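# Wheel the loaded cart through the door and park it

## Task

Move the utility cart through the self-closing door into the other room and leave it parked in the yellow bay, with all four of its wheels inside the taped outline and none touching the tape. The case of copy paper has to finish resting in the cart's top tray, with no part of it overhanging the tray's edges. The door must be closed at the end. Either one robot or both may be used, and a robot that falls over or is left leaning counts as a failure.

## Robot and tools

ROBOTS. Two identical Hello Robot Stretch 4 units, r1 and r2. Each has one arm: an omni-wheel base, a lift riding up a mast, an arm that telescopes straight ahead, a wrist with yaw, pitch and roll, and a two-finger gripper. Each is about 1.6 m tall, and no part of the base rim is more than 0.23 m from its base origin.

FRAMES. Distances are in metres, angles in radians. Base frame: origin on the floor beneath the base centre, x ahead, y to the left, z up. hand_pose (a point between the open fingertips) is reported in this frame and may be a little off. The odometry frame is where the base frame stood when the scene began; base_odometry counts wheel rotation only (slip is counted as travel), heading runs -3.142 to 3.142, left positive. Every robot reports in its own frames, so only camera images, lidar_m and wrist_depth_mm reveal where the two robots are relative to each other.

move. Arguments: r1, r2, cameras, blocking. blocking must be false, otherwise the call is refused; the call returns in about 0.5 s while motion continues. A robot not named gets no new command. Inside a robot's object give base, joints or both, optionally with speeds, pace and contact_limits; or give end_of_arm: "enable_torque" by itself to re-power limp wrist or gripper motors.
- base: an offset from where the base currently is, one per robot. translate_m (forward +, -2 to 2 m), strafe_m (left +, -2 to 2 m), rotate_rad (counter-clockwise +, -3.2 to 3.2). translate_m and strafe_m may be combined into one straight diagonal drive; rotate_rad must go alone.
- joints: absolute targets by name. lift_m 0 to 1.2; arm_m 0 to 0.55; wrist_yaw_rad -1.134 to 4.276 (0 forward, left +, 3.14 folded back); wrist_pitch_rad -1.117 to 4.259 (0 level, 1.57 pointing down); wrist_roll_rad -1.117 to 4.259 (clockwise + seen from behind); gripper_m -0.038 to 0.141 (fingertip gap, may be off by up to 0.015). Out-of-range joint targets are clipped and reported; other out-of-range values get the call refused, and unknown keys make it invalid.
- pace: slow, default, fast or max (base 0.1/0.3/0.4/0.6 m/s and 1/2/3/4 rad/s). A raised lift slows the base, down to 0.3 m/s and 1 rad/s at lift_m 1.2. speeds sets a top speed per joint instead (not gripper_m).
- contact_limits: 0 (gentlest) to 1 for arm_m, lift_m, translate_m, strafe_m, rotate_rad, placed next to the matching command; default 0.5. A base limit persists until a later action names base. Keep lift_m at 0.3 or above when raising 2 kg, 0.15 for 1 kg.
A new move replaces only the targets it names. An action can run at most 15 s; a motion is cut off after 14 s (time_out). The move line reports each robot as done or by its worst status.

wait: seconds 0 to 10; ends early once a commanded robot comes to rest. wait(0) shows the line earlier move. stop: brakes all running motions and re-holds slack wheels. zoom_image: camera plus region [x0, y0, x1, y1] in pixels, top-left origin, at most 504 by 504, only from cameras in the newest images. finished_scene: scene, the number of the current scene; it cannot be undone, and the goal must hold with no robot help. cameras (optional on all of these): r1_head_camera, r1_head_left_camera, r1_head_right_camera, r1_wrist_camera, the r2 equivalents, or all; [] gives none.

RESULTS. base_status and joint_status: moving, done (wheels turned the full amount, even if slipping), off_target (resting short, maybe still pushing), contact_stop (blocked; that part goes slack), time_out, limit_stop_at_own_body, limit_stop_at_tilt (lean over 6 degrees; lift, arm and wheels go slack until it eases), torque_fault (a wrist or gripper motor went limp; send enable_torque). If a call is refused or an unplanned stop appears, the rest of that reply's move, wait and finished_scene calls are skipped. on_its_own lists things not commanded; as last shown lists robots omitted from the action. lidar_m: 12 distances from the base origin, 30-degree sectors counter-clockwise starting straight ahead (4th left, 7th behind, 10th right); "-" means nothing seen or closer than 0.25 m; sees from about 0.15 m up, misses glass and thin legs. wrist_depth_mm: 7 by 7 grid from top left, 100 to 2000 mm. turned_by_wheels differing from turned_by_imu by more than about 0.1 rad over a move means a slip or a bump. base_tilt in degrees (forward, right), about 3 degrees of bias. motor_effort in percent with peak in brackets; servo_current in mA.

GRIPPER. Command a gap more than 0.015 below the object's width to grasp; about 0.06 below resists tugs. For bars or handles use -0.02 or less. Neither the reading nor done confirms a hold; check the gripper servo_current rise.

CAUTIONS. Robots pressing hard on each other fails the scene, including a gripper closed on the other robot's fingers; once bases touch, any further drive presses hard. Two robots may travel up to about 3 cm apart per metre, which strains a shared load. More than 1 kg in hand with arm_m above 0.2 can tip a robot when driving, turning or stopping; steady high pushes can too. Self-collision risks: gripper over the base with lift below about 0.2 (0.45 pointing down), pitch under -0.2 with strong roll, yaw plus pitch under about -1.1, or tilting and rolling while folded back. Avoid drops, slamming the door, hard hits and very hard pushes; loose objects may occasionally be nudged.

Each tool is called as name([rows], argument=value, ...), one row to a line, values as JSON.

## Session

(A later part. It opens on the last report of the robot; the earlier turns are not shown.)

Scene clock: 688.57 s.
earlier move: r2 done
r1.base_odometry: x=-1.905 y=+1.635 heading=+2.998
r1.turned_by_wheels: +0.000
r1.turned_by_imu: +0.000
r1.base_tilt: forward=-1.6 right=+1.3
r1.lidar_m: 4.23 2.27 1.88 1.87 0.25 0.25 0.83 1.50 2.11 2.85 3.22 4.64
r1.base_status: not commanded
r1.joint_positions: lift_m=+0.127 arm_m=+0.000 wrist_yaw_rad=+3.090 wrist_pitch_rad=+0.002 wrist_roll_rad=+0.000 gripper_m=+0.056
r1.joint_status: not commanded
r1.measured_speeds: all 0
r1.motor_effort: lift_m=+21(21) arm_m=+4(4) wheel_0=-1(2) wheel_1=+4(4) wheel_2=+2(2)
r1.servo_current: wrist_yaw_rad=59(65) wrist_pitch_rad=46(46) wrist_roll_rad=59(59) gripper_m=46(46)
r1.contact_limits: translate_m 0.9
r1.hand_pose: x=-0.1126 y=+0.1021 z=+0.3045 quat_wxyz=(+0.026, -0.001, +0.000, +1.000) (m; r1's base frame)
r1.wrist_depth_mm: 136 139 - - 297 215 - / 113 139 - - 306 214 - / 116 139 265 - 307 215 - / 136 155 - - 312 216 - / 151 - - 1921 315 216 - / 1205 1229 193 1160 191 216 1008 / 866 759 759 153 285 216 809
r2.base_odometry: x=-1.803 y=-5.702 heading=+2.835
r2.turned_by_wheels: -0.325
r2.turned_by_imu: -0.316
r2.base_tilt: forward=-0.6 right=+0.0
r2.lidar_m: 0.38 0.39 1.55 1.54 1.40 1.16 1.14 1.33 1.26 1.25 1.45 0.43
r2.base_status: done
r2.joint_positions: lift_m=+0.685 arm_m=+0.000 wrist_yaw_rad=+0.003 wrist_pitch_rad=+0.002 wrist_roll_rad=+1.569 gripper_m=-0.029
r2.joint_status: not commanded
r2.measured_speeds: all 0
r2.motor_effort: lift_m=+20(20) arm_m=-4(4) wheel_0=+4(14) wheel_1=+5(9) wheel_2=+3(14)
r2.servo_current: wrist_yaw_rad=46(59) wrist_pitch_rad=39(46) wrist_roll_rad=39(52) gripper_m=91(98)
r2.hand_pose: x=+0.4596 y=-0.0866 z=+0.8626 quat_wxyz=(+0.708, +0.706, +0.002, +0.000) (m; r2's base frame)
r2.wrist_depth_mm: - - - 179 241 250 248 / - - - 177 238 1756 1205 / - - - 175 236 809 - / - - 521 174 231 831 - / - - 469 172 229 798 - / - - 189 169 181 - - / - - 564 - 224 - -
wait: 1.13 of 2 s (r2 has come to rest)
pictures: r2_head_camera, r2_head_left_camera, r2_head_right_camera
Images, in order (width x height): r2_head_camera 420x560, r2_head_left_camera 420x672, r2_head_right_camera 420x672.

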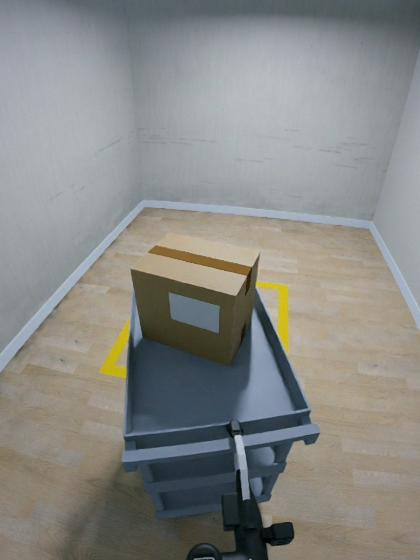

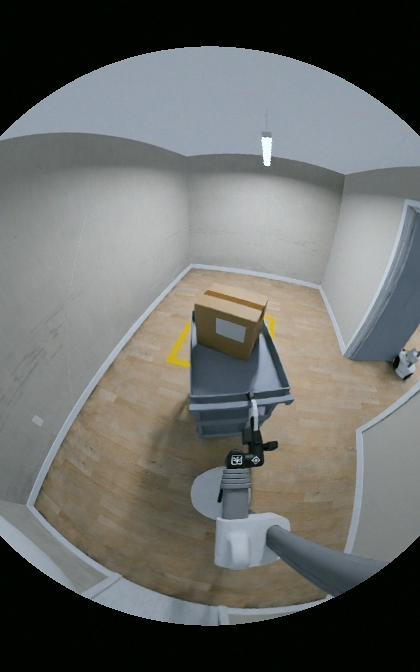

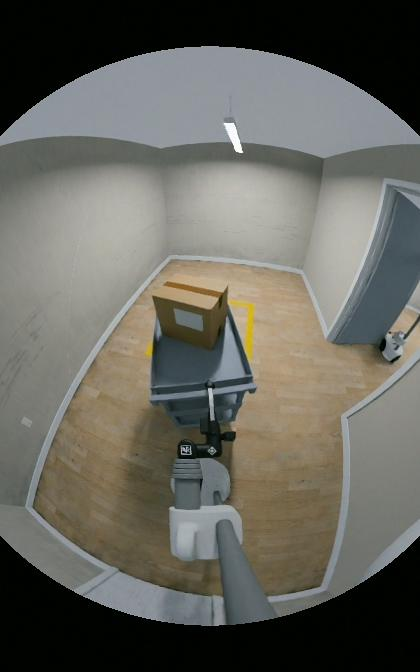

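move(blocking=false, cameras=[], r2={"base":{"translate_m":0.5,"strafe_m":0.05},"pace":"slow"})

wait(seconds=8, cameras=["r2_head_camera","r2_head_right_camera","r2_head_left_camera"])

Scene clock: 698.53 s.
move: r2 moving
r1: as last shown
r1.base_tilt: forward=-1.6 right=+1.2
r1.lidar_m: 4.21 2.25 1.90 1.86 0.25 0.28 0.85 1.50 2.09 2.85 3.20 4.67
r1.motor_effort: lift_m=+21(21) arm_m=+4(4) wheel_0=-1(1) wheel_1=+4(4) wheel_2=+2(2)
r1.servo_current: wrist_yaw_rad=52(59) wrist_pitch_rad=46(46) wrist_roll_rad=52(59) gripper_m=46(52)
r1.contact_limits: translate_m 0.9
r1.wrist_depth_mm: 136 138 - - 298 216 - / 113 139 - - 307 214 - / 116 139 259 - 309 215 - / 136 155 - - 312 215 - / 151 - - 1921 314 218 - / 1229 1229 194 1160 191 216 1008 / 866 759 759 153 285 217 798
r2.base_odometry: x=-1.815 y=-5.699 heading=+2.835
r2.turned_by_wheels: +0.000
r2.turned_by_imu: +0.001
r2.base_tilt: forward=-0.7 right=+0.1
r2.lidar_m: 0.39 0.39 1.53 1.53 1.38 1.15 1.15 1.36 1.25 1.25 2.13 0.44
r2.base_status: translate_m moving; strafe_m moving
r2.joint_positions: lift_m=+0.685 arm_m=+0.000 wrist_yaw_rad=+0.001 wrist_pitch_rad=+0.002 wrist_roll_rad=+1.569 gripper_m=-0.029
r2.joint_status: not commanded
r2.measured_speeds: translate_m=+0.048 strafe_m=+0.005 rotate_rad=-0.001 lift_m=+0.000 arm_m=+0.000 wrist_yaw_rad=-0.003 wrist_pitch_rad=+0.000 wrist_roll_rad=+0.000
r2.motor_effort: lift_m=+20(20) arm_m=-3(4) wheel_0=+9(12) wheel_1=+6(8) wheel_2=-11(12)
r2.servo_current: wrist_yaw_rad=46(59) wrist_pitch_rad=46(46) wrist_roll_rad=33(59) gripper_m=91(98)
r2.hand_pose: x=+0.4594 y=-0.0871 z=+0.8626 quat_wxyz=(+0.708, +0.706, +0.001, +0.000) (m; r2's base frame)
r2.wrist_depth_mm: - - - 181 241 249 248 / - - - 178 238 1756 1229 / - - - 176 236 1464 - / - - 535 173 231 820 - / - - 462 171 229 809 - / - - 186 168 181 - - / - - 539 - 222 - -
pictures: none
No camera images: "cameras" was empty.

Scene clock: 704.33 s.
earlier move: r2 done
r1.base_odometry: x=-1.905 y=+1.635 heading=+2.998
r1.turned_by_wheels: +0.000
r1.turned_by_imu: +0.000
r1.base_tilt: forward=-1.6 right=+1.3
r1.lidar_m: 4.23 2.29 1.91 1.87 0.25 0.25 0.86 1.51 2.11 2.85 3.22 4.67
r1.base_status: not commanded
r1.joint_positions: lift_m=+0.127 arm_m=+0.000 wrist_yaw_rad=+3.090 wrist_pitch_rad=+0.002 wrist_roll_rad=+0.000 gripper_m=+0.056
r1.joint_status: not commanded
r1.measured_speeds: all 0
r1.motor_effort: lift_m=+21(21) arm_m=+3(4) wheel_0=-1(1) wheel_1=+4(4) wheel_2=+2(2)
r1.servo_current: wrist_yaw_rad=39(72) wrist_pitch_rad=39(52) wrist_roll_rad=46(72) gripper_m=39(52)
r1.contact_limits: translate_m 0.9
r1.hand_pose: x=-0.1126 y=+0.1021 z=+0.3045 quat_wxyz=(+0.026, -0.001, +0.000, +1.000) (m; r1's base frame)
r1.wrist_depth_mm: 136 138 - - 300 215 - / 113 139 - - 304 215 - / 116 139 265 - 310 215 - / 136 156 - - 312 216 - / 150 - - 1921 315 216 - / 1229 1205 193 1205 190 217 1008 / 854 759 759 153 283 216 788
r2.base_odometry: x=-2.295 y=-5.598 heading=+2.834
r2.turned_by_wheels: +0.000
r2.turned_by_imu: -0.001
r2.base_tilt: forward=-0.7 right=+0.1
r2.lidar_m: 0.35 0.37 1.39 1.38 1.61 1.57 1.60 1.67 1.43 1.43 1.90 0.44
r2.base_status: done
r2.joint_positions: lift_m=+0.685 arm_m=+0.000 wrist_yaw_rad=-0.001 wrist_pitch_rad=+0.002 wrist_roll_rad=+1.569 gripper_m=-0.029
r2.joint_status: not commanded
r2.measured_speeds: all 0
r2.motor_effort: lift_m=+20(20) arm_m=-3(4) wheel_0=+1(12) wheel_1=+4(9) wheel_2=-8(14)
r2.servo_current: wrist_yaw_rad=46(65) wrist_pitch_rad=46(46) wrist_roll_rad=52(65) gripper_m=98(104)
r2.hand_pose: x=+0.4592 y=-0.0878 z=+0.8626 quat_wxyz=(+0.708, +0.706, +0.000, -0.001) (m; r2's base frame)
r2.wrist_depth_mm: - - - 186 247 254 255 / - - - 182 243 1756 1229 / - - - 179 239 1537 - / - - 554 176 234 809 - / - - 462 172 229 820 - / - - 187 168 182 - - / - - 530 - 222 - -
wait: 5.80 of 8 s (r2 has come to rest)
pictures: r2_head_camera, r2_head_left_camera, r2_head_right_camera
Images, in order (width x height): r2_head_camera 420x560, r2_head_left_camera 420x672, r2_head_right_camera 420x672.

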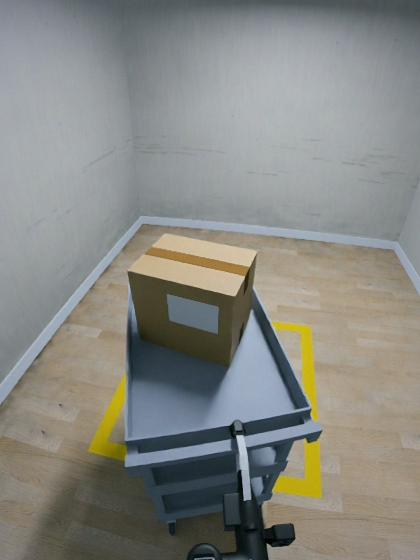

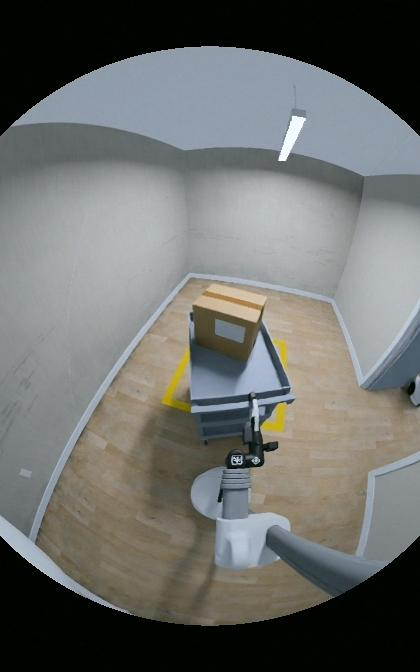

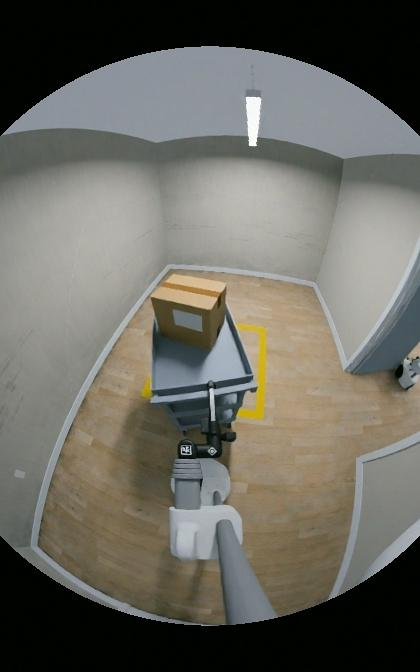

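move(blocking=false, cameras=[], r2={"base":{"translate_m":0.31,"strafe_m":0.05},"pace":"slow"})

wait(seconds=6, cameras=["r2_head_camera","r2_head_right_camera","r2_head_left_camera"])

zoom_image(camera="r2_head_left_camera", region=[140, 270, 340, 470])

zoom_image(camera="r2_head_right_camera", region=[110, 260, 310, 460])

Scene clock: 715.53 s.
move: r2 moving
r1: as last shown
r1.base_tilt: forward=-1.6 right=+1.2
r1.lidar_m: 4.24 2.28 1.90 1.88 0.25 0.26 0.86 1.49 2.10 2.86 3.21 4.64
r1.motor_effort: lift_m=+20(21) arm_m=+4(4) wheel_0=-1(1) wheel_1=+4(4) wheel_2=+2(2)
r1.servo_current: wrist_yaw_rad=33(59) wrist_pitch_rad=46(46) wrist_roll_rad=46(59) gripper_m=46(46)
r1.contact_limits: translate_m 0.9
r1.wrist_depth_mm: 136 138 - - 298 214 - / 113 139 - - 306 215 - / 116 140 265 - 309 215 - / 136 156 - - 312 216 - / 150 - - 1921 317 216 - / 1229 1205 193 1205 191 217 1025 / 854 759 759 153 285 217 809
r2.base_odometry: x=-2.307 y=-5.596 heading=+2.834
r2.turned_by_wheels: +0.000
r2.turned_by_imu: +0.000
r2.base_tilt: forward=-0.7 right=+0.1
r2.lidar_m: 0.36 0.37 1.38 1.37 1.58 1.61 1.63 1.71 1.43 1.43 1.89 0.45
r2.base_status: translate_m moving; strafe_m moving
r2.joint_positions: lift_m=+0.685 arm_m=+0.000 wrist_yaw_rad=-0.001 wrist_pitch_rad=+0.002 wrist_roll_rad=+1.569 gripper_m=-0.029
r2.joint_status: not commanded
r2.measured_speeds: translate_m=+0.048 strafe_m=+0.008 rotate_rad=-0.001 lift_m=+0.000 arm_m=+0.000 wrist_yaw_rad=+0.000 wrist_pitch_rad=+0.000 wrist_roll_rad=+0.000
r2.motor_effort: lift_m=+20(20) arm_m=-3(4) wheel_0=+3(7) wheel_1=+8(8) wheel_2=-13(13)
r2.servo_current: wrist_yaw_rad=33(59) wrist_pitch_rad=39(46) wrist_roll_rad=52(59) gripper_m=98(98)
r2.hand_pose: x=+0.4592 y=-0.0878 z=+0.8626 quat_wxyz=(+0.708, +0.706, +0.000, -0.001) (m; r2's base frame)
r2.wrist_depth_mm: - - - 187 247 255 255 / - - - 183 243 1756 1205 / - - - 178 240 1576 - / - - 559 175 233 820 - / - - 459 172 229 809 - / - - 187 168 182 - - / - - 530 - 221 - -
pictures: none
No camera images: "cameras" was empty.

Scene clock: 719.43 s.
earlier move: r2 done
r1.base_odometry: x=-1.905 y=+1.635 heading=+2.998
r1.turned_by_wheels: +0.000
r1.turned_by_imu: +0.000
r1.base_tilt: forward=-1.6 right=+1.3
r1.lidar_m: 4.25 2.27 1.89 1.87 0.25 0.26 0.86 1.49 2.06 2.85 3.21 4.67
r1.base_status: not commanded
r1.joint_positions: lift_m=+0.127 arm_m=+0.000 wrist_yaw_rad=+3.090 wrist_pitch_rad=+0.002 wrist_roll_rad=+0.000 gripper_m=+0.056
r1.joint_status: not commanded
r1.measured_speeds: all 0
r1.motor_effort: lift_m=+21(21) arm_m=+4(4) wheel_0=-1(2) wheel_1=+4(4) wheel_2=+2(2)
r1.servo_current: wrist_yaw_rad=65(65) wrist_pitch_rad=39(52) wrist_roll_rad=39(65) gripper_m=39(46)
r1.contact_limits: translate_m 0.9
r1.hand_pose: x=-0.1126 y=+0.1021 z=+0.3045 quat_wxyz=(+0.026, -0.001, +0.000, +1.000) (m; r1's base frame)
r1.wrist_depth_mm: 136 138 - - 297 214 - / 113 139 - - 306 216 - / 116 139 266 - 309 216 - / 136 155 - - 310 216 - / 150 - - 1921 315 216 - / 1205 1229 193 1182 191 216 1025 / 866 759 750 153 285 216 798
r2.base_odometry: x=-2.605 y=-5.552 heading=+2.834
r2.turned_by_wheels: +0.000
r2.turned_by_imu: +0.000
r2.base_tilt: forward=-0.7 right=+0.1
r2.lidar_m: 0.36 0.37 1.25 1.26 1.46 1.90 1.90 1.81 1.54 1.95 1.83 0.45
r2.base_status: done
r2.joint_positions: lift_m=+0.685 arm_m=+0.000 wrist_yaw_rad=-0.002 wrist_pitch_rad=+0.002 wrist_roll_rad=+1.569 gripper_m=-0.029
r2.joint_status: not commanded
r2.measured_speeds: all 0
r2.motor_effort: lift_m=+20(20) arm_m=-3(4) wheel_0=+3(7) wheel_1=+5(8) wheel_2=-7(14)
r2.servo_current: wrist_yaw_rad=52(59) wrist_pitch_rad=33(52) wrist_roll_rad=59(59) gripper_m=98(98)
r2.hand_pose: x=+0.4592 y=-0.0879 z=+0.8626 quat_wxyz=(+0.708, +0.706, +0.000, -0.001) (m; r2's base frame)
r2.wrist_depth_mm: - - - 187 247 253 254 / - - - 182 242 1756 1205 / - - - 178 238 1537 - / - - 554 175 234 820 - / - - 462 172 229 820 - / - - 187 168 183 - - / - 153 535 - 220 - -
wait: 3.90 of 6 s (r2 has come to rest)
pictures: r2_head_camera, r2_head_left_camera, r2_head_right_camera
Images, in order (width x height): r2_head_camera 420x560, r2_head_left_camera 420x672, r2_head_right_camera 420x672.

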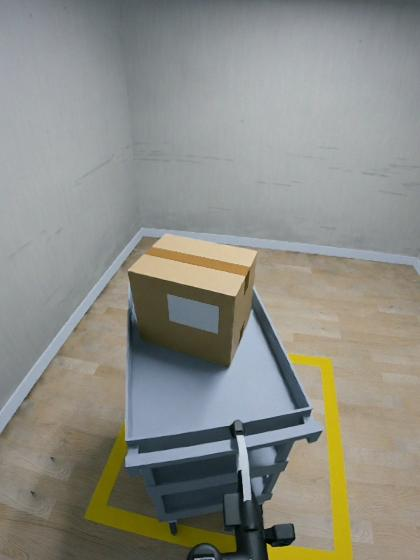

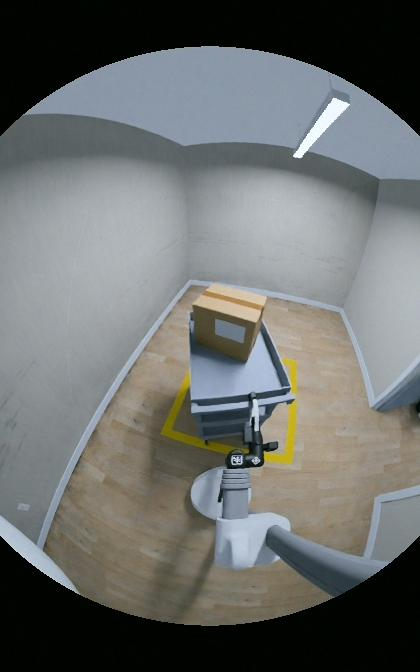

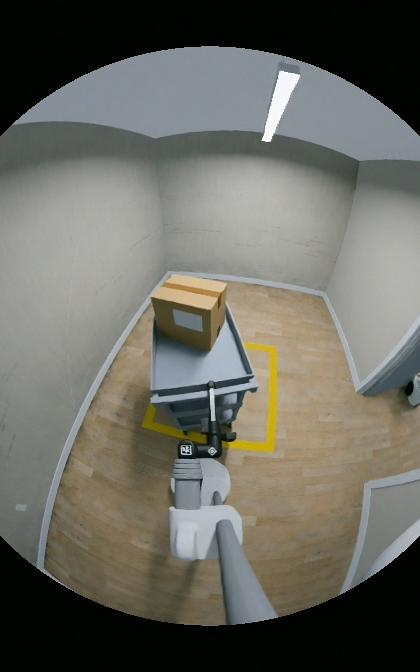

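Scaled by 2.520 from the camera's 420x672 image, which has a finer 600x960 frame.

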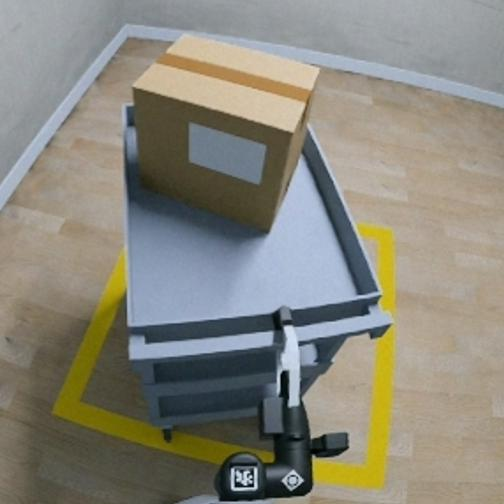

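Scaled by 2.520 from the camera's 420x672 image, which has a finer 600x960 frame.

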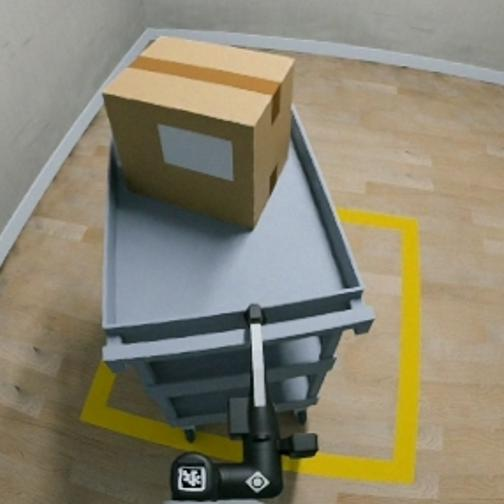

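move(blocking=false, cameras=[], r2={"base":{"translate_m":0.12},"pace":"slow"})

wait(seconds=4, cameras=["r2_head_camera","r2_head_right_camera","r2_head_left_camera","r2_wrist_camera"])

zoom_image(camera="r2_head_left_camera", region=[140, 270, 340, 470])

zoom_image(camera="r2_head_right_camera", region=[110, 260, 310, 460])

Scene clock: 729.10 s.
move: r2 moving
r1: as last shown
r1.lidar_m: 4.23 2.26 1.88 1.88 0.25 0.27 0.85 1.49 2.11 2.85 3.19 4.67
r1.motor_effort: lift_m=+21(21) arm_m=+4(4) wheel_0=-1(1) wheel_1=+4(4) wheel_2=+2(2)
r1.servo_current: wrist_yaw_rad=46(59) wrist_pitch_rad=33(46) wrist_roll_rad=52(52) gripper_m=39(46)
r1.contact_limits: translate_m 0.9
r1.wrist_depth_mm: 136 138 - - 298 216 - / 113 139 - - 304 216 - / 116 139 264 - 309 215 - / 136 155 - - 314 216 - / 150 - - - 315 216 - / 1205 1182 193 1182 191 216 1008 / 866 750 759 153 285 217 809
r2.base_odometry: x=-2.617 y=-5.548 heading=+2.834
r2.turned_by_wheels: +0.000
r2.turned_by_imu: +0.000
r2.base_tilt: forward=-0.7 right=+0.1
r2.lidar_m: 0.37 0.34 1.24 1.26 1.42 1.92 1.91 1.84 1.53 1.92 1.81 0.43
r2.base_status: translate_m moving
r2.joint_positions: lift_m=+0.685 arm_m=+0.000 wrist_yaw_rad=-0.002 wrist_pitch_rad=+0.002 wrist_roll_rad=+1.569 gripper_m=-0.029
r2.joint_status: not commanded
r2.measured_speeds: translate_m=+0.049 strafe_m=+0.000 rotate_rad=-0.003 lift_m=+0.000 arm_m=+0.000 wrist_yaw_rad=+0.000 wrist_pitch_rad=+0.000 wrist_roll_rad=+0.000
r2.motor_effort: lift_m=+20(20) arm_m=-4(4) wheel_0=+5(9) wheel_1=+6(8) wheel_2=-12(13)
r2.servo_current: wrist_yaw_rad=52(59) wrist_pitch_rad=39(46) wrist_roll_rad=39(52) gripper_m=98(98)
r2.hand_pose: x=+0.4592 y=-0.0879 z=+0.8626 quat_wxyz=(+0.708, +0.706, +0.000, -0.001) (m; r2's base frame)
r2.wrist_depth_mm: - - - 186 247 254 254 / - - - 181 243 1756 1205 / - - - 178 238 1537 - / - - 559 175 234 831 - / - - 462 172 229 820 - / - - 187 167 182 - - / - 153 535 - 221 - -
pictures: none
No camera images: "cameras" was empty.

Scene clock: 731.07 s.
earlier move: r2 done
r1.base_odometry: x=-1.905 y=+1.635 heading=+2.998
r1.turned_by_wheels: +0.000
r1.turned_by_imu: +0.000
r1.base_tilt: forward=-1.6 right=+1.3
r1.lidar_m: 4.23 2.26 1.86 1.88 0.25 0.28 0.85 1.50 2.12 2.85 3.21 4.68
r1.base_status: not commanded
r1.joint_positions: lift_m=+0.127 arm_m=+0.000 wrist_yaw_rad=+3.090 wrist_pitch_rad=+0.002 wrist_roll_rad=+0.000 gripper_m=+0.056
r1.joint_status: not commanded
r1.measured_speeds: all 0
r1.motor_effort: lift_m=+21(21) arm_m=+4(4) wheel_0=+0(1) wheel_1=+4(4) wheel_2=+2(2)
r1.servo_current: wrist_yaw_rad=59(65) wrist_pitch_rad=39(52) wrist_roll_rad=59(65) gripper_m=39(46)
r1.contact_limits: translate_m 0.9
r1.hand_pose: x=-0.1126 y=+0.1021 z=+0.3045 quat_wxyz=(+0.026, -0.001, +0.000, +1.000) (m; r1's base frame)
r1.wrist_depth_mm: 136 138 - - 300 214 - / 113 139 - - 306 215 - / 116 139 265 - 307 215 - / 136 155 - - 314 216 - / 150 - - 1983 315 216 - / 1205 1205 193 1182 191 217 1025 / 854 759 750 153 282 217 798
r2.base_odometry: x=-2.719 y=-5.516 heading=+2.835
r2.turned_by_wheels: +0.000
r2.turned_by_imu: +0.001
r2.base_tilt: forward=-0.7 right=+0.1
r2.lidar_m: 0.37 0.37 1.23 1.22 1.44 2.04 2.03 1.87 1.58 1.80 1.80 0.45
r2.base_status: done
r2.joint_positions: lift_m=+0.685 arm_m=+0.000 wrist_yaw_rad=+0.000 wrist_pitch_rad=+0.002 wrist_roll_rad=+1.569 gripper_m=-0.029
r2.joint_status: not commanded
r2.measured_speeds: all 0
r2.motor_effort: lift_m=+20(20) arm_m=-4(4) wheel_0=+6(13) wheel_1=+4(8) wheel_2=-6(13)
r2.servo_current: wrist_yaw_rad=52(65) wrist_pitch_rad=46(52) wrist_roll_rad=33(59) gripper_m=91(98)
r2.hand_pose: x=+0.4593 y=-0.0874 z=+0.8626 quat_wxyz=(+0.708, +0.706, +0.001, +0.000) (m; r2's base frame)
r2.wrist_depth_mm: - - - 185 245 254 253 / - - - 181 242 1756 1205 / - - - 178 237 1537 - / - - 549 176 233 820 - / - - 459 172 229 820 - / - - 186 168 181 - - / - 145 535 - 221 - -
wait: 1.97 of 4 s (r2 has come to rest)
pictures: r2_head_camera, r2_head_left_camera, r2_head_right_camera, r2_wrist_camera
Images, in order (width x height): r2_head_camera 420x560, r2_head_left_camera 420x672, r2_head_right_camera 420x672, r2_wrist_camera 616x392.

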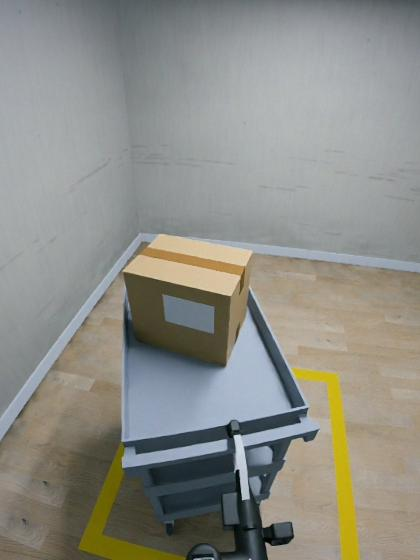

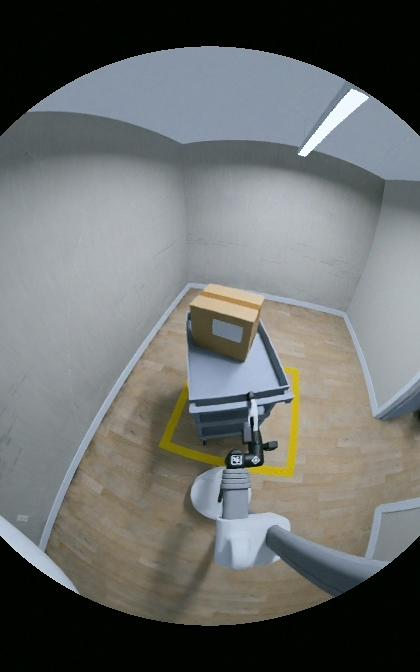

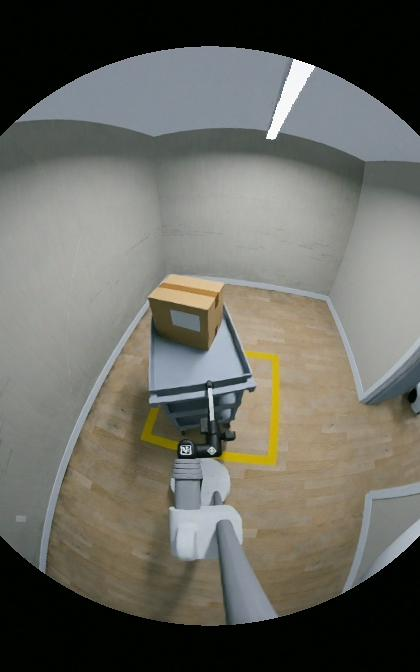

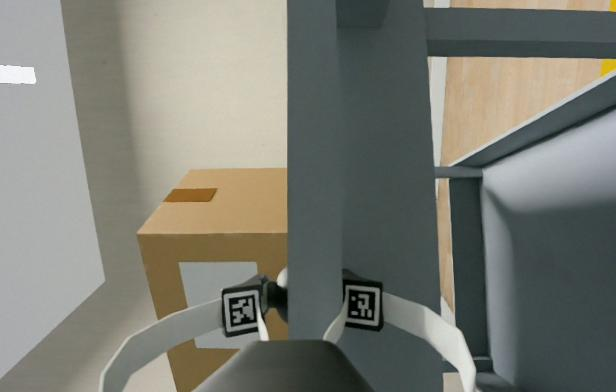

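Scaled by 2.520 from the camera's 420x672 image, which has a finer 600x960 frame.

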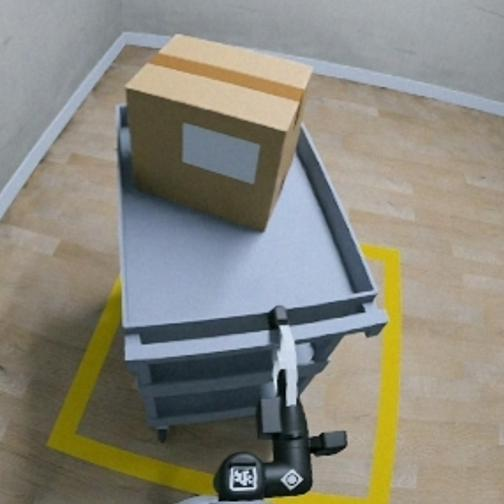

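Scaled by 2.520 from the camera's 420x672 image, which has a finer 600x960 frame.

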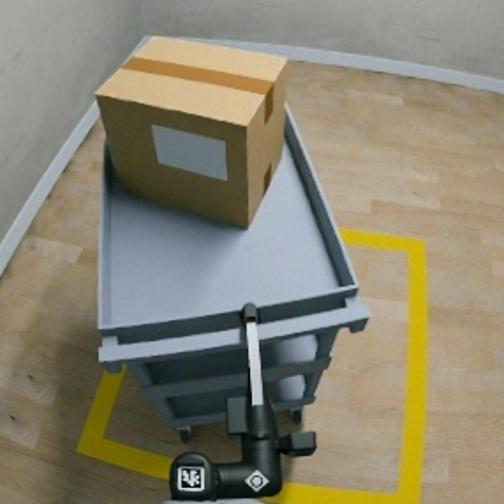

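move(blocking=false, cameras=[], r2={"base":{"strafe_m":0.12},"pace":"slow"})

wait(seconds=4, cameras=["r2_head_camera","r2_head_right_camera","r2_head_left_camera"])

zoom_image(camera="r2_head_left_camera", region=[140, 270, 340, 470])

zoom_image(camera="r2_head_right_camera", region=[110, 260, 310, 460])

Scene clock: 741.27 s.
move: r2 moving
r1: as last shown
r1.lidar_m: 4.21 2.30 1.90 1.88 0.25 0.25 0.87 1.48 2.11 2.82 3.17 4.69
r1.motor_effort: lift_m=+21(21) arm_m=+4(4) wheel_0=-1(1) wheel_1=+4(4) wheel_2=+2(2)
r1.servo_current: wrist_yaw_rad=52(52) wrist_pitch_rad=39(52) wrist_roll_rad=52(52) gripper_m=39(46)
r1.contact_limits: translate_m 0.9
r1.wrist_depth_mm: 136 138 - - 300 215 - / 113 139 - - 306 216 - / 116 139 266 - 307 216 - / 136 155 - - 315 217 - / 150 - - 1921 315 216 - / 1205 1205 194 1182 190 216 1025 / 866 750 768 153 285 217 798
r2.base_odometry: x=-2.724 y=-5.529 heading=+2.834
r2.turned_by_wheels: +0.000
r2.turned_by_imu: +0.000
r2.base_tilt: forward=-0.7 right=+0.1
r2.lidar_m: 0.35 0.37 1.20 1.21 1.40 2.01 2.02 1.90 1.60 1.82 1.79 0.44
r2.base_status: strafe_m moving
r2.joint_positions: lift_m=+0.685 arm_m=+0.000 wrist_yaw_rad=-0.001 wrist_pitch_rad=+0.002 wrist_roll_rad=+1.569 gripper_m=-0.029
r2.joint_status: not commanded
r2.measured_speeds: translate_m=+0.001 strafe_m=+0.055 rotate_rad=-0.005 lift_m=+0.000 arm_m=+0.000 wrist_yaw_rad=-0.025 wrist_pitch_rad=+0.000 wrist_roll_rad=+0.000
r2.motor_effort: lift_m=+20(20) arm_m=-3(4) wheel_0=-7(9) wheel_1=+9(9) wheel_2=+0(4)
r2.servo_current: wrist_yaw_rad=46(52) wrist_pitch_rad=39(46) wrist_roll_rad=46(52) gripper_m=91(98)
r2.hand_pose: x=+0.4592 y=-0.0877 z=+0.8626 quat_wxyz=(+0.708, +0.706, +0.000, -0.001) (m; r2's base frame)
r2.wrist_depth_mm: - - - 188 249 256 256 / - - - 184 246 1756 1205 / - - - 180 239 1708 - / - - 564 176 235 831 - / - - 466 173 229 809 - / - - 187 169 182 - - / - 144 530 - 220 - -
pictures: none
No camera images: "cameras" was empty.

Scene clock: 743.10 s.
earlier move: r2 done
r1.base_odometry: x=-1.905 y=+1.635 heading=+2.998
r1.turned_by_wheels: +0.000
r1.turned_by_imu: +0.000
r1.base_tilt: forward=-1.6 right=+1.3
r1.lidar_m: 4.23 2.28 1.89 1.88 0.25 0.28 0.85 1.49 2.11 2.86 3.23 4.67
r1.base_status: not commanded
r1.joint_positions: lift_m=+0.127 arm_m=+0.000 wrist_yaw_rad=+3.090 wrist_pitch_rad=+0.002 wrist_roll_rad=+0.000 gripper_m=+0.056
r1.joint_status: not commanded
r1.measured_speeds: all 0
r1.motor_effort: lift_m=+21(21) arm_m=+4(4) wheel_0=-1(1) wheel_1=+4(4) wheel_2=+2(2)
r1.servo_current: wrist_yaw_rad=59(65) wrist_pitch_rad=39(52) wrist_roll_rad=52(72) gripper_m=33(52)
r1.contact_limits: translate_m 0.9
r1.hand_pose: x=-0.1126 y=+0.1021 z=+0.3045 quat_wxyz=(+0.026, -0.001, +0.000, +1.000) (m; r1's base frame)
r1.wrist_depth_mm: 136 138 - - 301 214 - / 113 139 - - 303 215 - / 116 139 265 - 309 215 - / 136 155 - - 312 216 - / 150 - - 1983 315 216 - / 1255 1205 194 1182 191 218 1008 / 866 759 750 153 285 218 809
r2.base_odometry: x=-2.755 y=-5.630 heading=+2.834
r2.turned_by_wheels: +0.000
r2.turned_by_imu: +0.000
r2.base_tilt: forward=-0.7 right=+0.1
r2.lidar_m: 0.40 0.42 1.11 1.11 1.30 2.00 1.99 1.99 1.68 1.91 1.93 0.43
r2.base_status: done
r2.joint_positions: lift_m=+0.685 arm_m=+0.000 wrist_yaw_rad=-0.003 wrist_pitch_rad=+0.002 wrist_roll_rad=+1.569 gripper_m=-0.029
r2.joint_status: not commanded
r2.measured_speeds: all 0
r2.motor_effort: lift_m=+20(20) arm_m=-4(4) wheel_0=-7(13) wheel_1=+3(10) wheel_2=+0(4)
r2.servo_current: wrist_yaw_rad=59(65) wrist_pitch_rad=39(46) wrist_roll_rad=39(59) gripper_m=98(98)
r2.hand_pose: x=+0.4590 y=-0.0884 z=+0.8626 quat_wxyz=(+0.708, +0.706, -0.001, -0.002) (m; r2's base frame)
r2.wrist_depth_mm: - - - 164 221 1537 1205 / - - - 165 224 1618 544 / - - 591 166 224 798 - / - - 462 166 225 831 - / - - 492 167 227 831 - / - - 186 168 182 - - / - - - - 229 - -
wait: 1.83 of 4 s (r2 has come to rest)
pictures: r2_head_camera, r2_head_left_camera, r2_head_right_camera
Images, in order (width x height): r2_head_camera 420x560, r2_head_left_camera 420x672, r2_head_right_camera 420x672.

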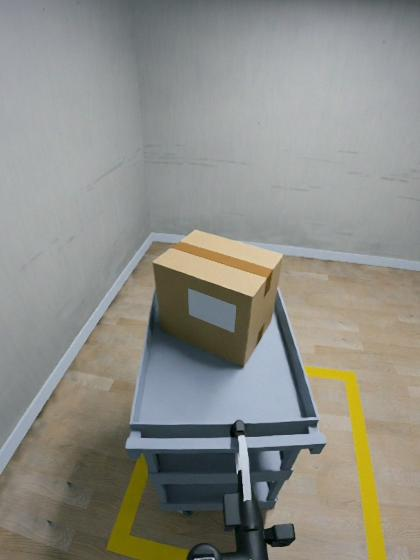

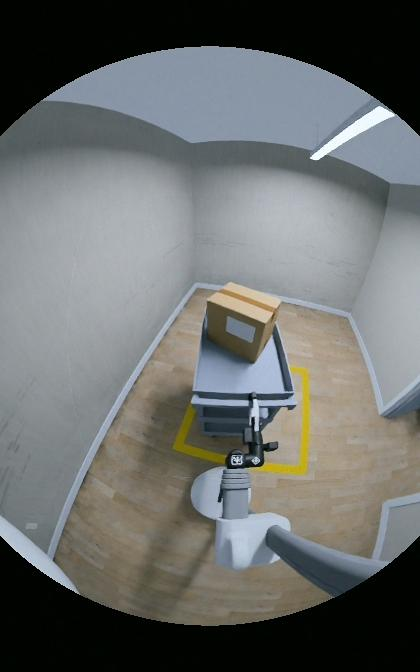

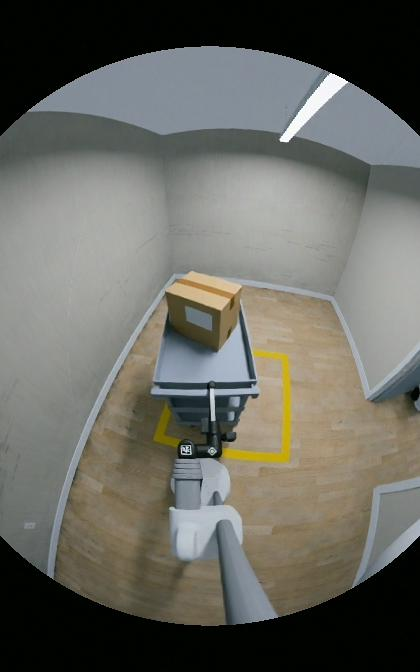

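Scaled by 2.520 from the camera's 420x672 image, which has a finer 600x960 frame.

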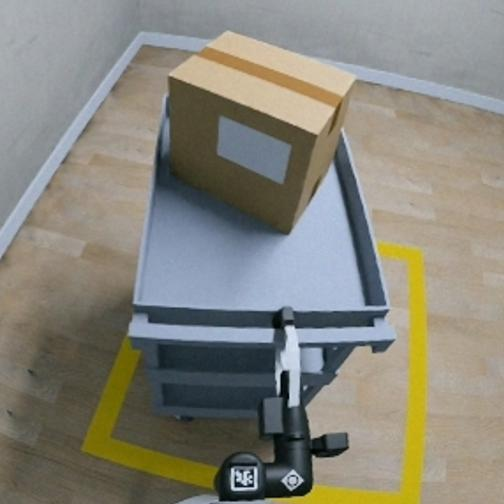

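Scaled by 2.520 from the camera's 420x672 image, which has a finer 600x960 frame.

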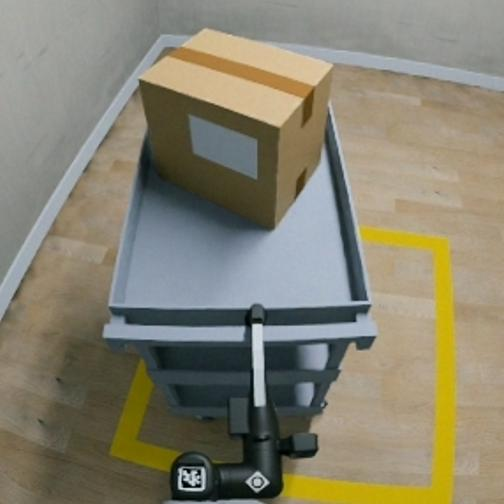

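move(blocking=false, cameras=[], r2={"joints":{"gripper_m":0.12}})

wait(seconds=2.5, cameras=["r2_wrist_camera"])

move(blocking=false, cameras=[], r2={"base":{"translate_m":-0.5},"pace":"slow"})

wait(seconds=7, cameras=["r2_head_camera","r2_head_right_camera","r2_head_left_camera"])

zoom_image(camera="r2_head_left_camera", region=[140, 230, 340, 430])

zoom_image(camera="r2_head_camera", region=[80, 180, 360, 460])

Scene clock: 754.57 s.
move: r2 moving
r1: as last shown
r1.lidar_m: 4.18 2.25 1.89 1.88 0.25 0.28 0.82 1.50 2.10 2.85 3.21 4.66
r1.motor_effort: lift_m=+21(21) arm_m=+3(4) wheel_0=+0(1) wheel_1=+4(4) wheel_2=+2(2)
r1.servo_current: wrist_yaw_rad=59(72) wrist_pitch_rad=39(52) wrist_roll_rad=39(52) gripper_m=39(46)
r1.contact_limits: translate_m 0.9
r1.wrist_depth_mm: 136 138 - - 298 215 - / 113 139 - - 304 215 - / 116 139 264 - 309 215 - / 136 155 - - 314 215 - / 150 - - 1983 315 216 - / 1229 1205 193 1205 191 216 1025 / 854 750 759 153 285 217 798
r2.base_odometry: x=-2.755 y=-5.630 heading=+2.834
r2.turned_by_wheels: +0.000
r2.turned_by_imu: +0.001
r2.base_tilt: forward=-0.7 right=+0.0
r2.lidar_m: 0.40 0.41 1.12 1.12 1.30 1.99 1.96 2.00 1.68 1.93 1.96 0.43
r2.base_status: not commanded
r2.joint_positions: lift_m=+0.685 arm_m=+0.000 wrist_yaw_rad=-0.003 wrist_pitch_rad=+0.002 wrist_roll_rad=+1.569 gripper_m=-0.003
r2.joint_status: gripper_m moving
r2.measured_speeds: all 0
r2.motor_effort: lift_m=+20(20) arm_m=-3(4) wheel_0=-6(7) wheel_1=+3(3) wheel_2=+0(0)
r2.servo_current: wrist_yaw_rad=59(59) wrist_pitch_rad=39(46) wrist_roll_rad=46(59) gripper_m=91(91)
r2.hand_pose: x=+0.4590 y=-0.0884 z=+0.8626 quat_wxyz=(+0.708, +0.706, -0.001, -0.002) (m; r2's base frame)
r2.wrist_depth_mm: - - - 167 225 256 1098 / - - - - 227 1618 564 / - - 603 169 228 798 - / - - 469 170 229 820 - / - - 496 171 231 820 - / - - 190 172 181 - - / - - - - 234 - -
pictures: none
No camera images: "cameras" was empty.

Scene clock: 756.30 s.
earlier move: r2 done
r1.base_odometry: x=-1.905 y=+1.635 heading=+2.998
r1.turned_by_wheels: +0.000
r1.turned_by_imu: +0.000
r1.base_tilt: forward=-1.6 right=+1.3
r1.lidar_m: 4.22 2.30 1.89 1.85 0.25 0.27 0.84 1.49 2.10 2.86 3.23 4.65
r1.base_status: not commanded
r1.joint_positions: lift_m=+0.127 arm_m=+0.000 wrist_yaw_rad=+3.090 wrist_pitch_rad=+0.002 wrist_roll_rad=+0.000 gripper_m=+0.056
r1.joint_status: not commanded
r1.measured_speeds: all 0
r1.motor_effort: lift_m=+21(21) arm_m=+4(4) wheel_0=+0(1) wheel_1=+4(5) wheel_2=+2(2)
r1.servo_current: wrist_yaw_rad=46(72) wrist_pitch_rad=39(52) wrist_roll_rad=52(72) gripper_m=39(52)
r1.contact_limits: translate_m 0.9
r1.hand_pose: x=-0.1126 y=+0.1021 z=+0.3045 quat_wxyz=(+0.026, -0.001, +0.000, +1.000) (m; r1's base frame)
r1.wrist_depth_mm: 136 139 - - 298 215 - / 113 139 - - 304 215 - / 116 139 265 - 307 216 - / 136 156 - - 312 216 - / 150 - - 1983 315 216 - / 1205 1229 193 1205 191 217 1008 / 878 750 759 153 287 217 798
r2.base_odometry: x=-2.755 y=-5.630 heading=+2.835
r2.turned_by_wheels: +0.000
r2.turned_by_imu: +0.000
r2.base_tilt: forward=-0.7 right=+0.0
r2.lidar_m: 0.41 0.44 1.12 1.10 1.30 2.01 1.99 2.00 1.67 1.87 1.91 0.42
r2.base_status: not commanded
r2.joint_positions: lift_m=+0.685 arm_m=+0.000 wrist_yaw_rad=-0.003 wrist_pitch_rad=+0.002 wrist_roll_rad=+1.569 gripper_m=+0.120
r2.joint_status: all done
r2.measured_speeds: all 0
r2.motor_effort: lift_m=+20(20) arm_m=-3(4) wheel_0=-4(7) wheel_1=+3(3) wheel_2=+0(1)
r2.servo_current: wrist_yaw_rad=46(59) wrist_pitch_rad=39(52) wrist_roll_rad=46(59) gripper_m=52(117)
r2.hand_pose: x=+0.4590 y=-0.0883 z=+0.8626 quat_wxyz=(+0.708, +0.706, -0.001, -0.002) (m; r2's base frame)
r2.wrist_depth_mm: - - - 180 239 251 266 / - - - 181 239 1708 564 / - - 615 183 241 842 - / - - 477 184 243 842 - / - - 500 185 245 842 - / - - 200 186 198 - - / - - - - - - -
wait: 1.73 of 2.5 s (r2 has come to rest)
pictures: r2_wrist_camera
Images, in order (width x height): r2_wrist_camera 616x392.

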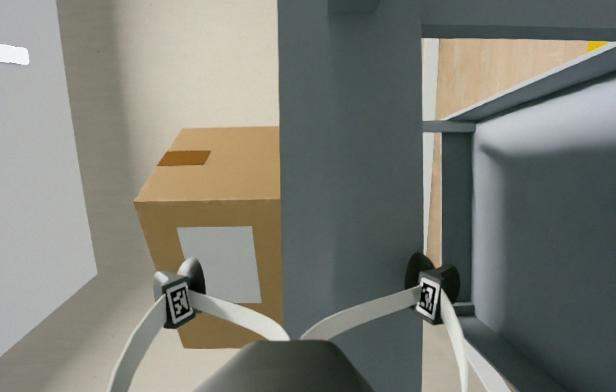

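Scene clock: 756.80 s.
move: r2 moving
r1: as last shown
r1.lidar_m: 4.24 2.29 1.88 1.87 0.25 0.28 0.83 1.49 2.11 2.83 3.23 4.65
r1.motor_effort: lift_m=+21(21) arm_m=+4(4) wheel_0=-1(1) wheel_1=+4(4) wheel_2=+2(2)
r1.servo_current: wrist_yaw_rad=46(52) wrist_pitch_rad=39(52) wrist_roll_rad=39(59) gripper_m=46(46)
r1.contact_limits: translate_m 0.9
r1.wrist_depth_mm: 136 138 - - 300 215 - / 113 139 - - 304 216 - / 116 139 265 - 307 216 - / 136 156 - - 314 216 - / 151 - - 1983 314 216 - / 1229 1205 194 1205 191 216 1008 / 878 750 759 153 285 216 798
r2.base_odometry: x=-2.744 y=-5.634 heading=+2.834
r2.turned_by_wheels: +0.000
r2.turned_by_imu: +0.000
r2.base_tilt: forward=-0.7 right=+0.1
r2.lidar_m: 0.42 0.45 1.13 1.13 1.30 1.98 1.97 1.99 1.70 1.93 1.95 0.43
r2.base_status: translate_m moving
r2.joint_positions: lift_m=+0.685 arm_m=+0.000 wrist_yaw_rad=-0.003 wrist_pitch_rad=+0.002 wrist_roll_rad=+1.569 gripper_m=+0.120
r2.joint_status: not commanded
r2.measured_speeds: translate_m=-0.049 strafe_m=+0.000 rotate_rad=-0.001 lift_m=+0.000 arm_m=+0.000 wrist_yaw_rad=+0.000 wrist_pitch_rad=+0.000 wrist_roll_rad=+0.000
r2.motor_effort: lift_m=+20(20) arm_m=-3(4) wheel_0=-8(10) wheel_1=-6(7) wheel_2=+8(10)
r2.servo_current: wrist_yaw_rad=52(59) wrist_pitch_rad=46(46) wrist_roll_rad=52(59) gripper_m=52(59)
r2.hand_pose: x=+0.4590 y=-0.0883 z=+0.8626 quat_wxyz=(+0.708, +0.706, -0.001, -0.002) (m; r2's base frame)
r2.wrist_depth_mm: - - - 191 250 266 266 / - - - 193 251 1708 559 / - - 621 194 252 842 - / - - 488 195 254 866 - / - - 512 256 257 866 - / - - 200 197 198 - - / - - - - - - -
pictures: none
No camera images: "cameras" was empty.

Scene clock: 762.57 s.
earlier move: r2 done
r1.base_odometry: x=-1.905 y=+1.635 heading=+2.998
r1.turned_by_wheels: +0.000
r1.turned_by_imu: +0.000
r1.base_tilt: forward=-1.6 right=+1.2
r1.lidar_m: 4.20 2.28 1.89 1.87 0.25 0.26 0.87 1.50 2.11 2.83 3.23 4.67
r1.base_status: not commanded
r1.joint_positions: lift_m=+0.127 arm_m=+0.000 wrist_yaw_rad=+3.090 wrist_pitch_rad=+0.002 wrist_roll_rad=+0.000 gripper_m=+0.056
r1.joint_status: not commanded
r1.measured_speeds: all 0
r1.motor_effort: lift_m=+21(21) arm_m=+4(4) wheel_0=-1(1) wheel_1=+4(4) wheel_2=+2(2)
r1.servo_current: wrist_yaw_rad=46(72) wrist_pitch_rad=39(52) wrist_roll_rad=52(72) gripper_m=39(52)
r1.contact_limits: translate_m 0.9
r1.hand_pose: x=-0.1126 y=+0.1021 z=+0.3045 quat_wxyz=(+0.026, -0.001, +0.000, +1.000) (m; r1's base frame)
r1.wrist_depth_mm: 136 138 - - 300 214 - / 113 139 - - 304 215 - / 116 139 265 - 310 215 - / 136 156 - - 314 216 - / 151 - - 1921 315 216 - / 1205 1229 194 1160 191 216 1025 / 866 759 759 153 285 216 798
r2.base_odometry: x=-2.279 y=-5.781 heading=+2.834
r2.turned_by_wheels: +0.000
r2.turned_by_imu: +0.000
r2.base_tilt: forward=-0.7 right=+0.0
r2.lidar_m: 0.90 1.49 1.24 1.23 1.44 1.48 1.49 1.76 1.58 1.58 2.08 0.96
r2.base_status: done
r2.joint_positions: lift_m=+0.685 arm_m=+0.000 wrist_yaw_rad=-0.003 wrist_pitch_rad=+0.002 wrist_roll_rad=+1.569 gripper_m=+0.120
r2.joint_status: not commanded
r2.measured_speeds: all 0
r2.motor_effort: lift_m=+20(20) arm_m=-4(4) wheel_0=-5(12) wheel_1=-5(8) wheel_2=+5(10)
r2.servo_current: wrist_yaw_rad=33(65) wrist_pitch_rad=46(46) wrist_roll_rad=39(59) gripper_m=52(59)
r2.hand_pose: x=+0.4590 y=-0.0883 z=+0.8626 quat_wxyz=(+0.708, +0.706, +0.000, -0.002) (m; r2's base frame)
r2.wrist_depth_mm: - - - - - 1708 1182 / - - - - - 1708 1205 / - - - - - 741 - / - - - 960 - 741 - / - - - 1008 - 741 - / - - 198 750 196 750 - / - - - - - 1756 1229
wait: 5.77 of 7 s (r2 has come to rest)
pictures: r2_head_camera, r2_head_left_camera, r2_head_right_camera
Images, in order (width x height): r2_head_camera 420x560, r2_head_left_camera 420x672, r2_head_right_camera 420x672.

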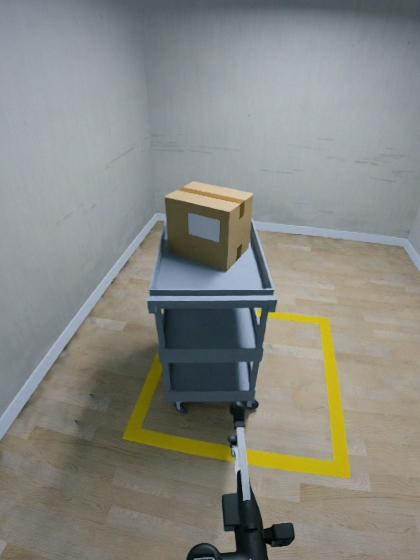

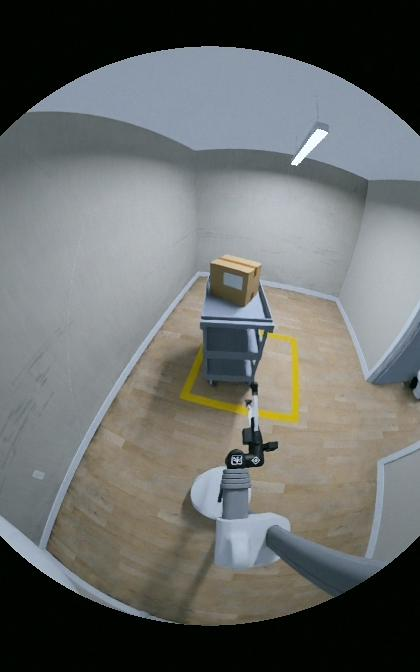

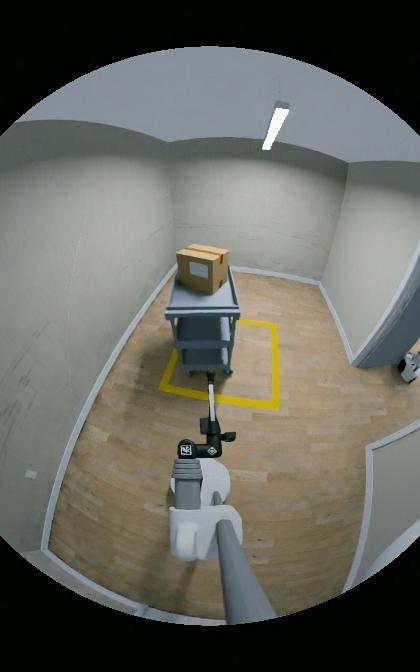

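Scaled by 2.520 from the camera's 420x672 image, which has a finer 600x960 frame.

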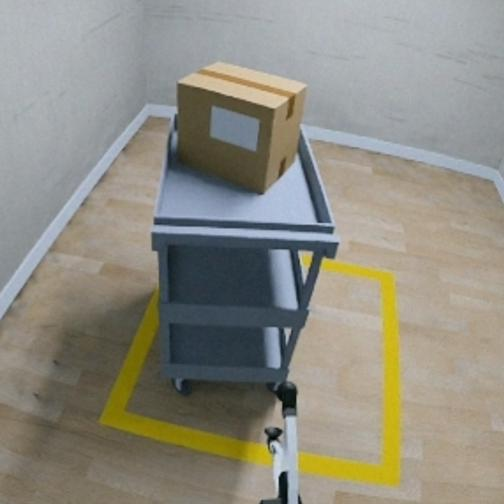

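Scaled by 1.800 from the camera's 420x560 image, which has a finer 1200x1600 frame.

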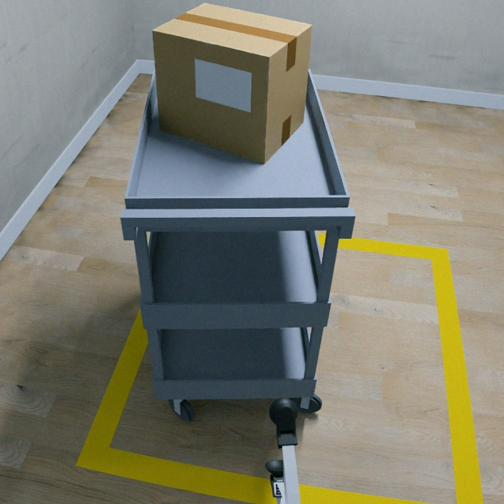

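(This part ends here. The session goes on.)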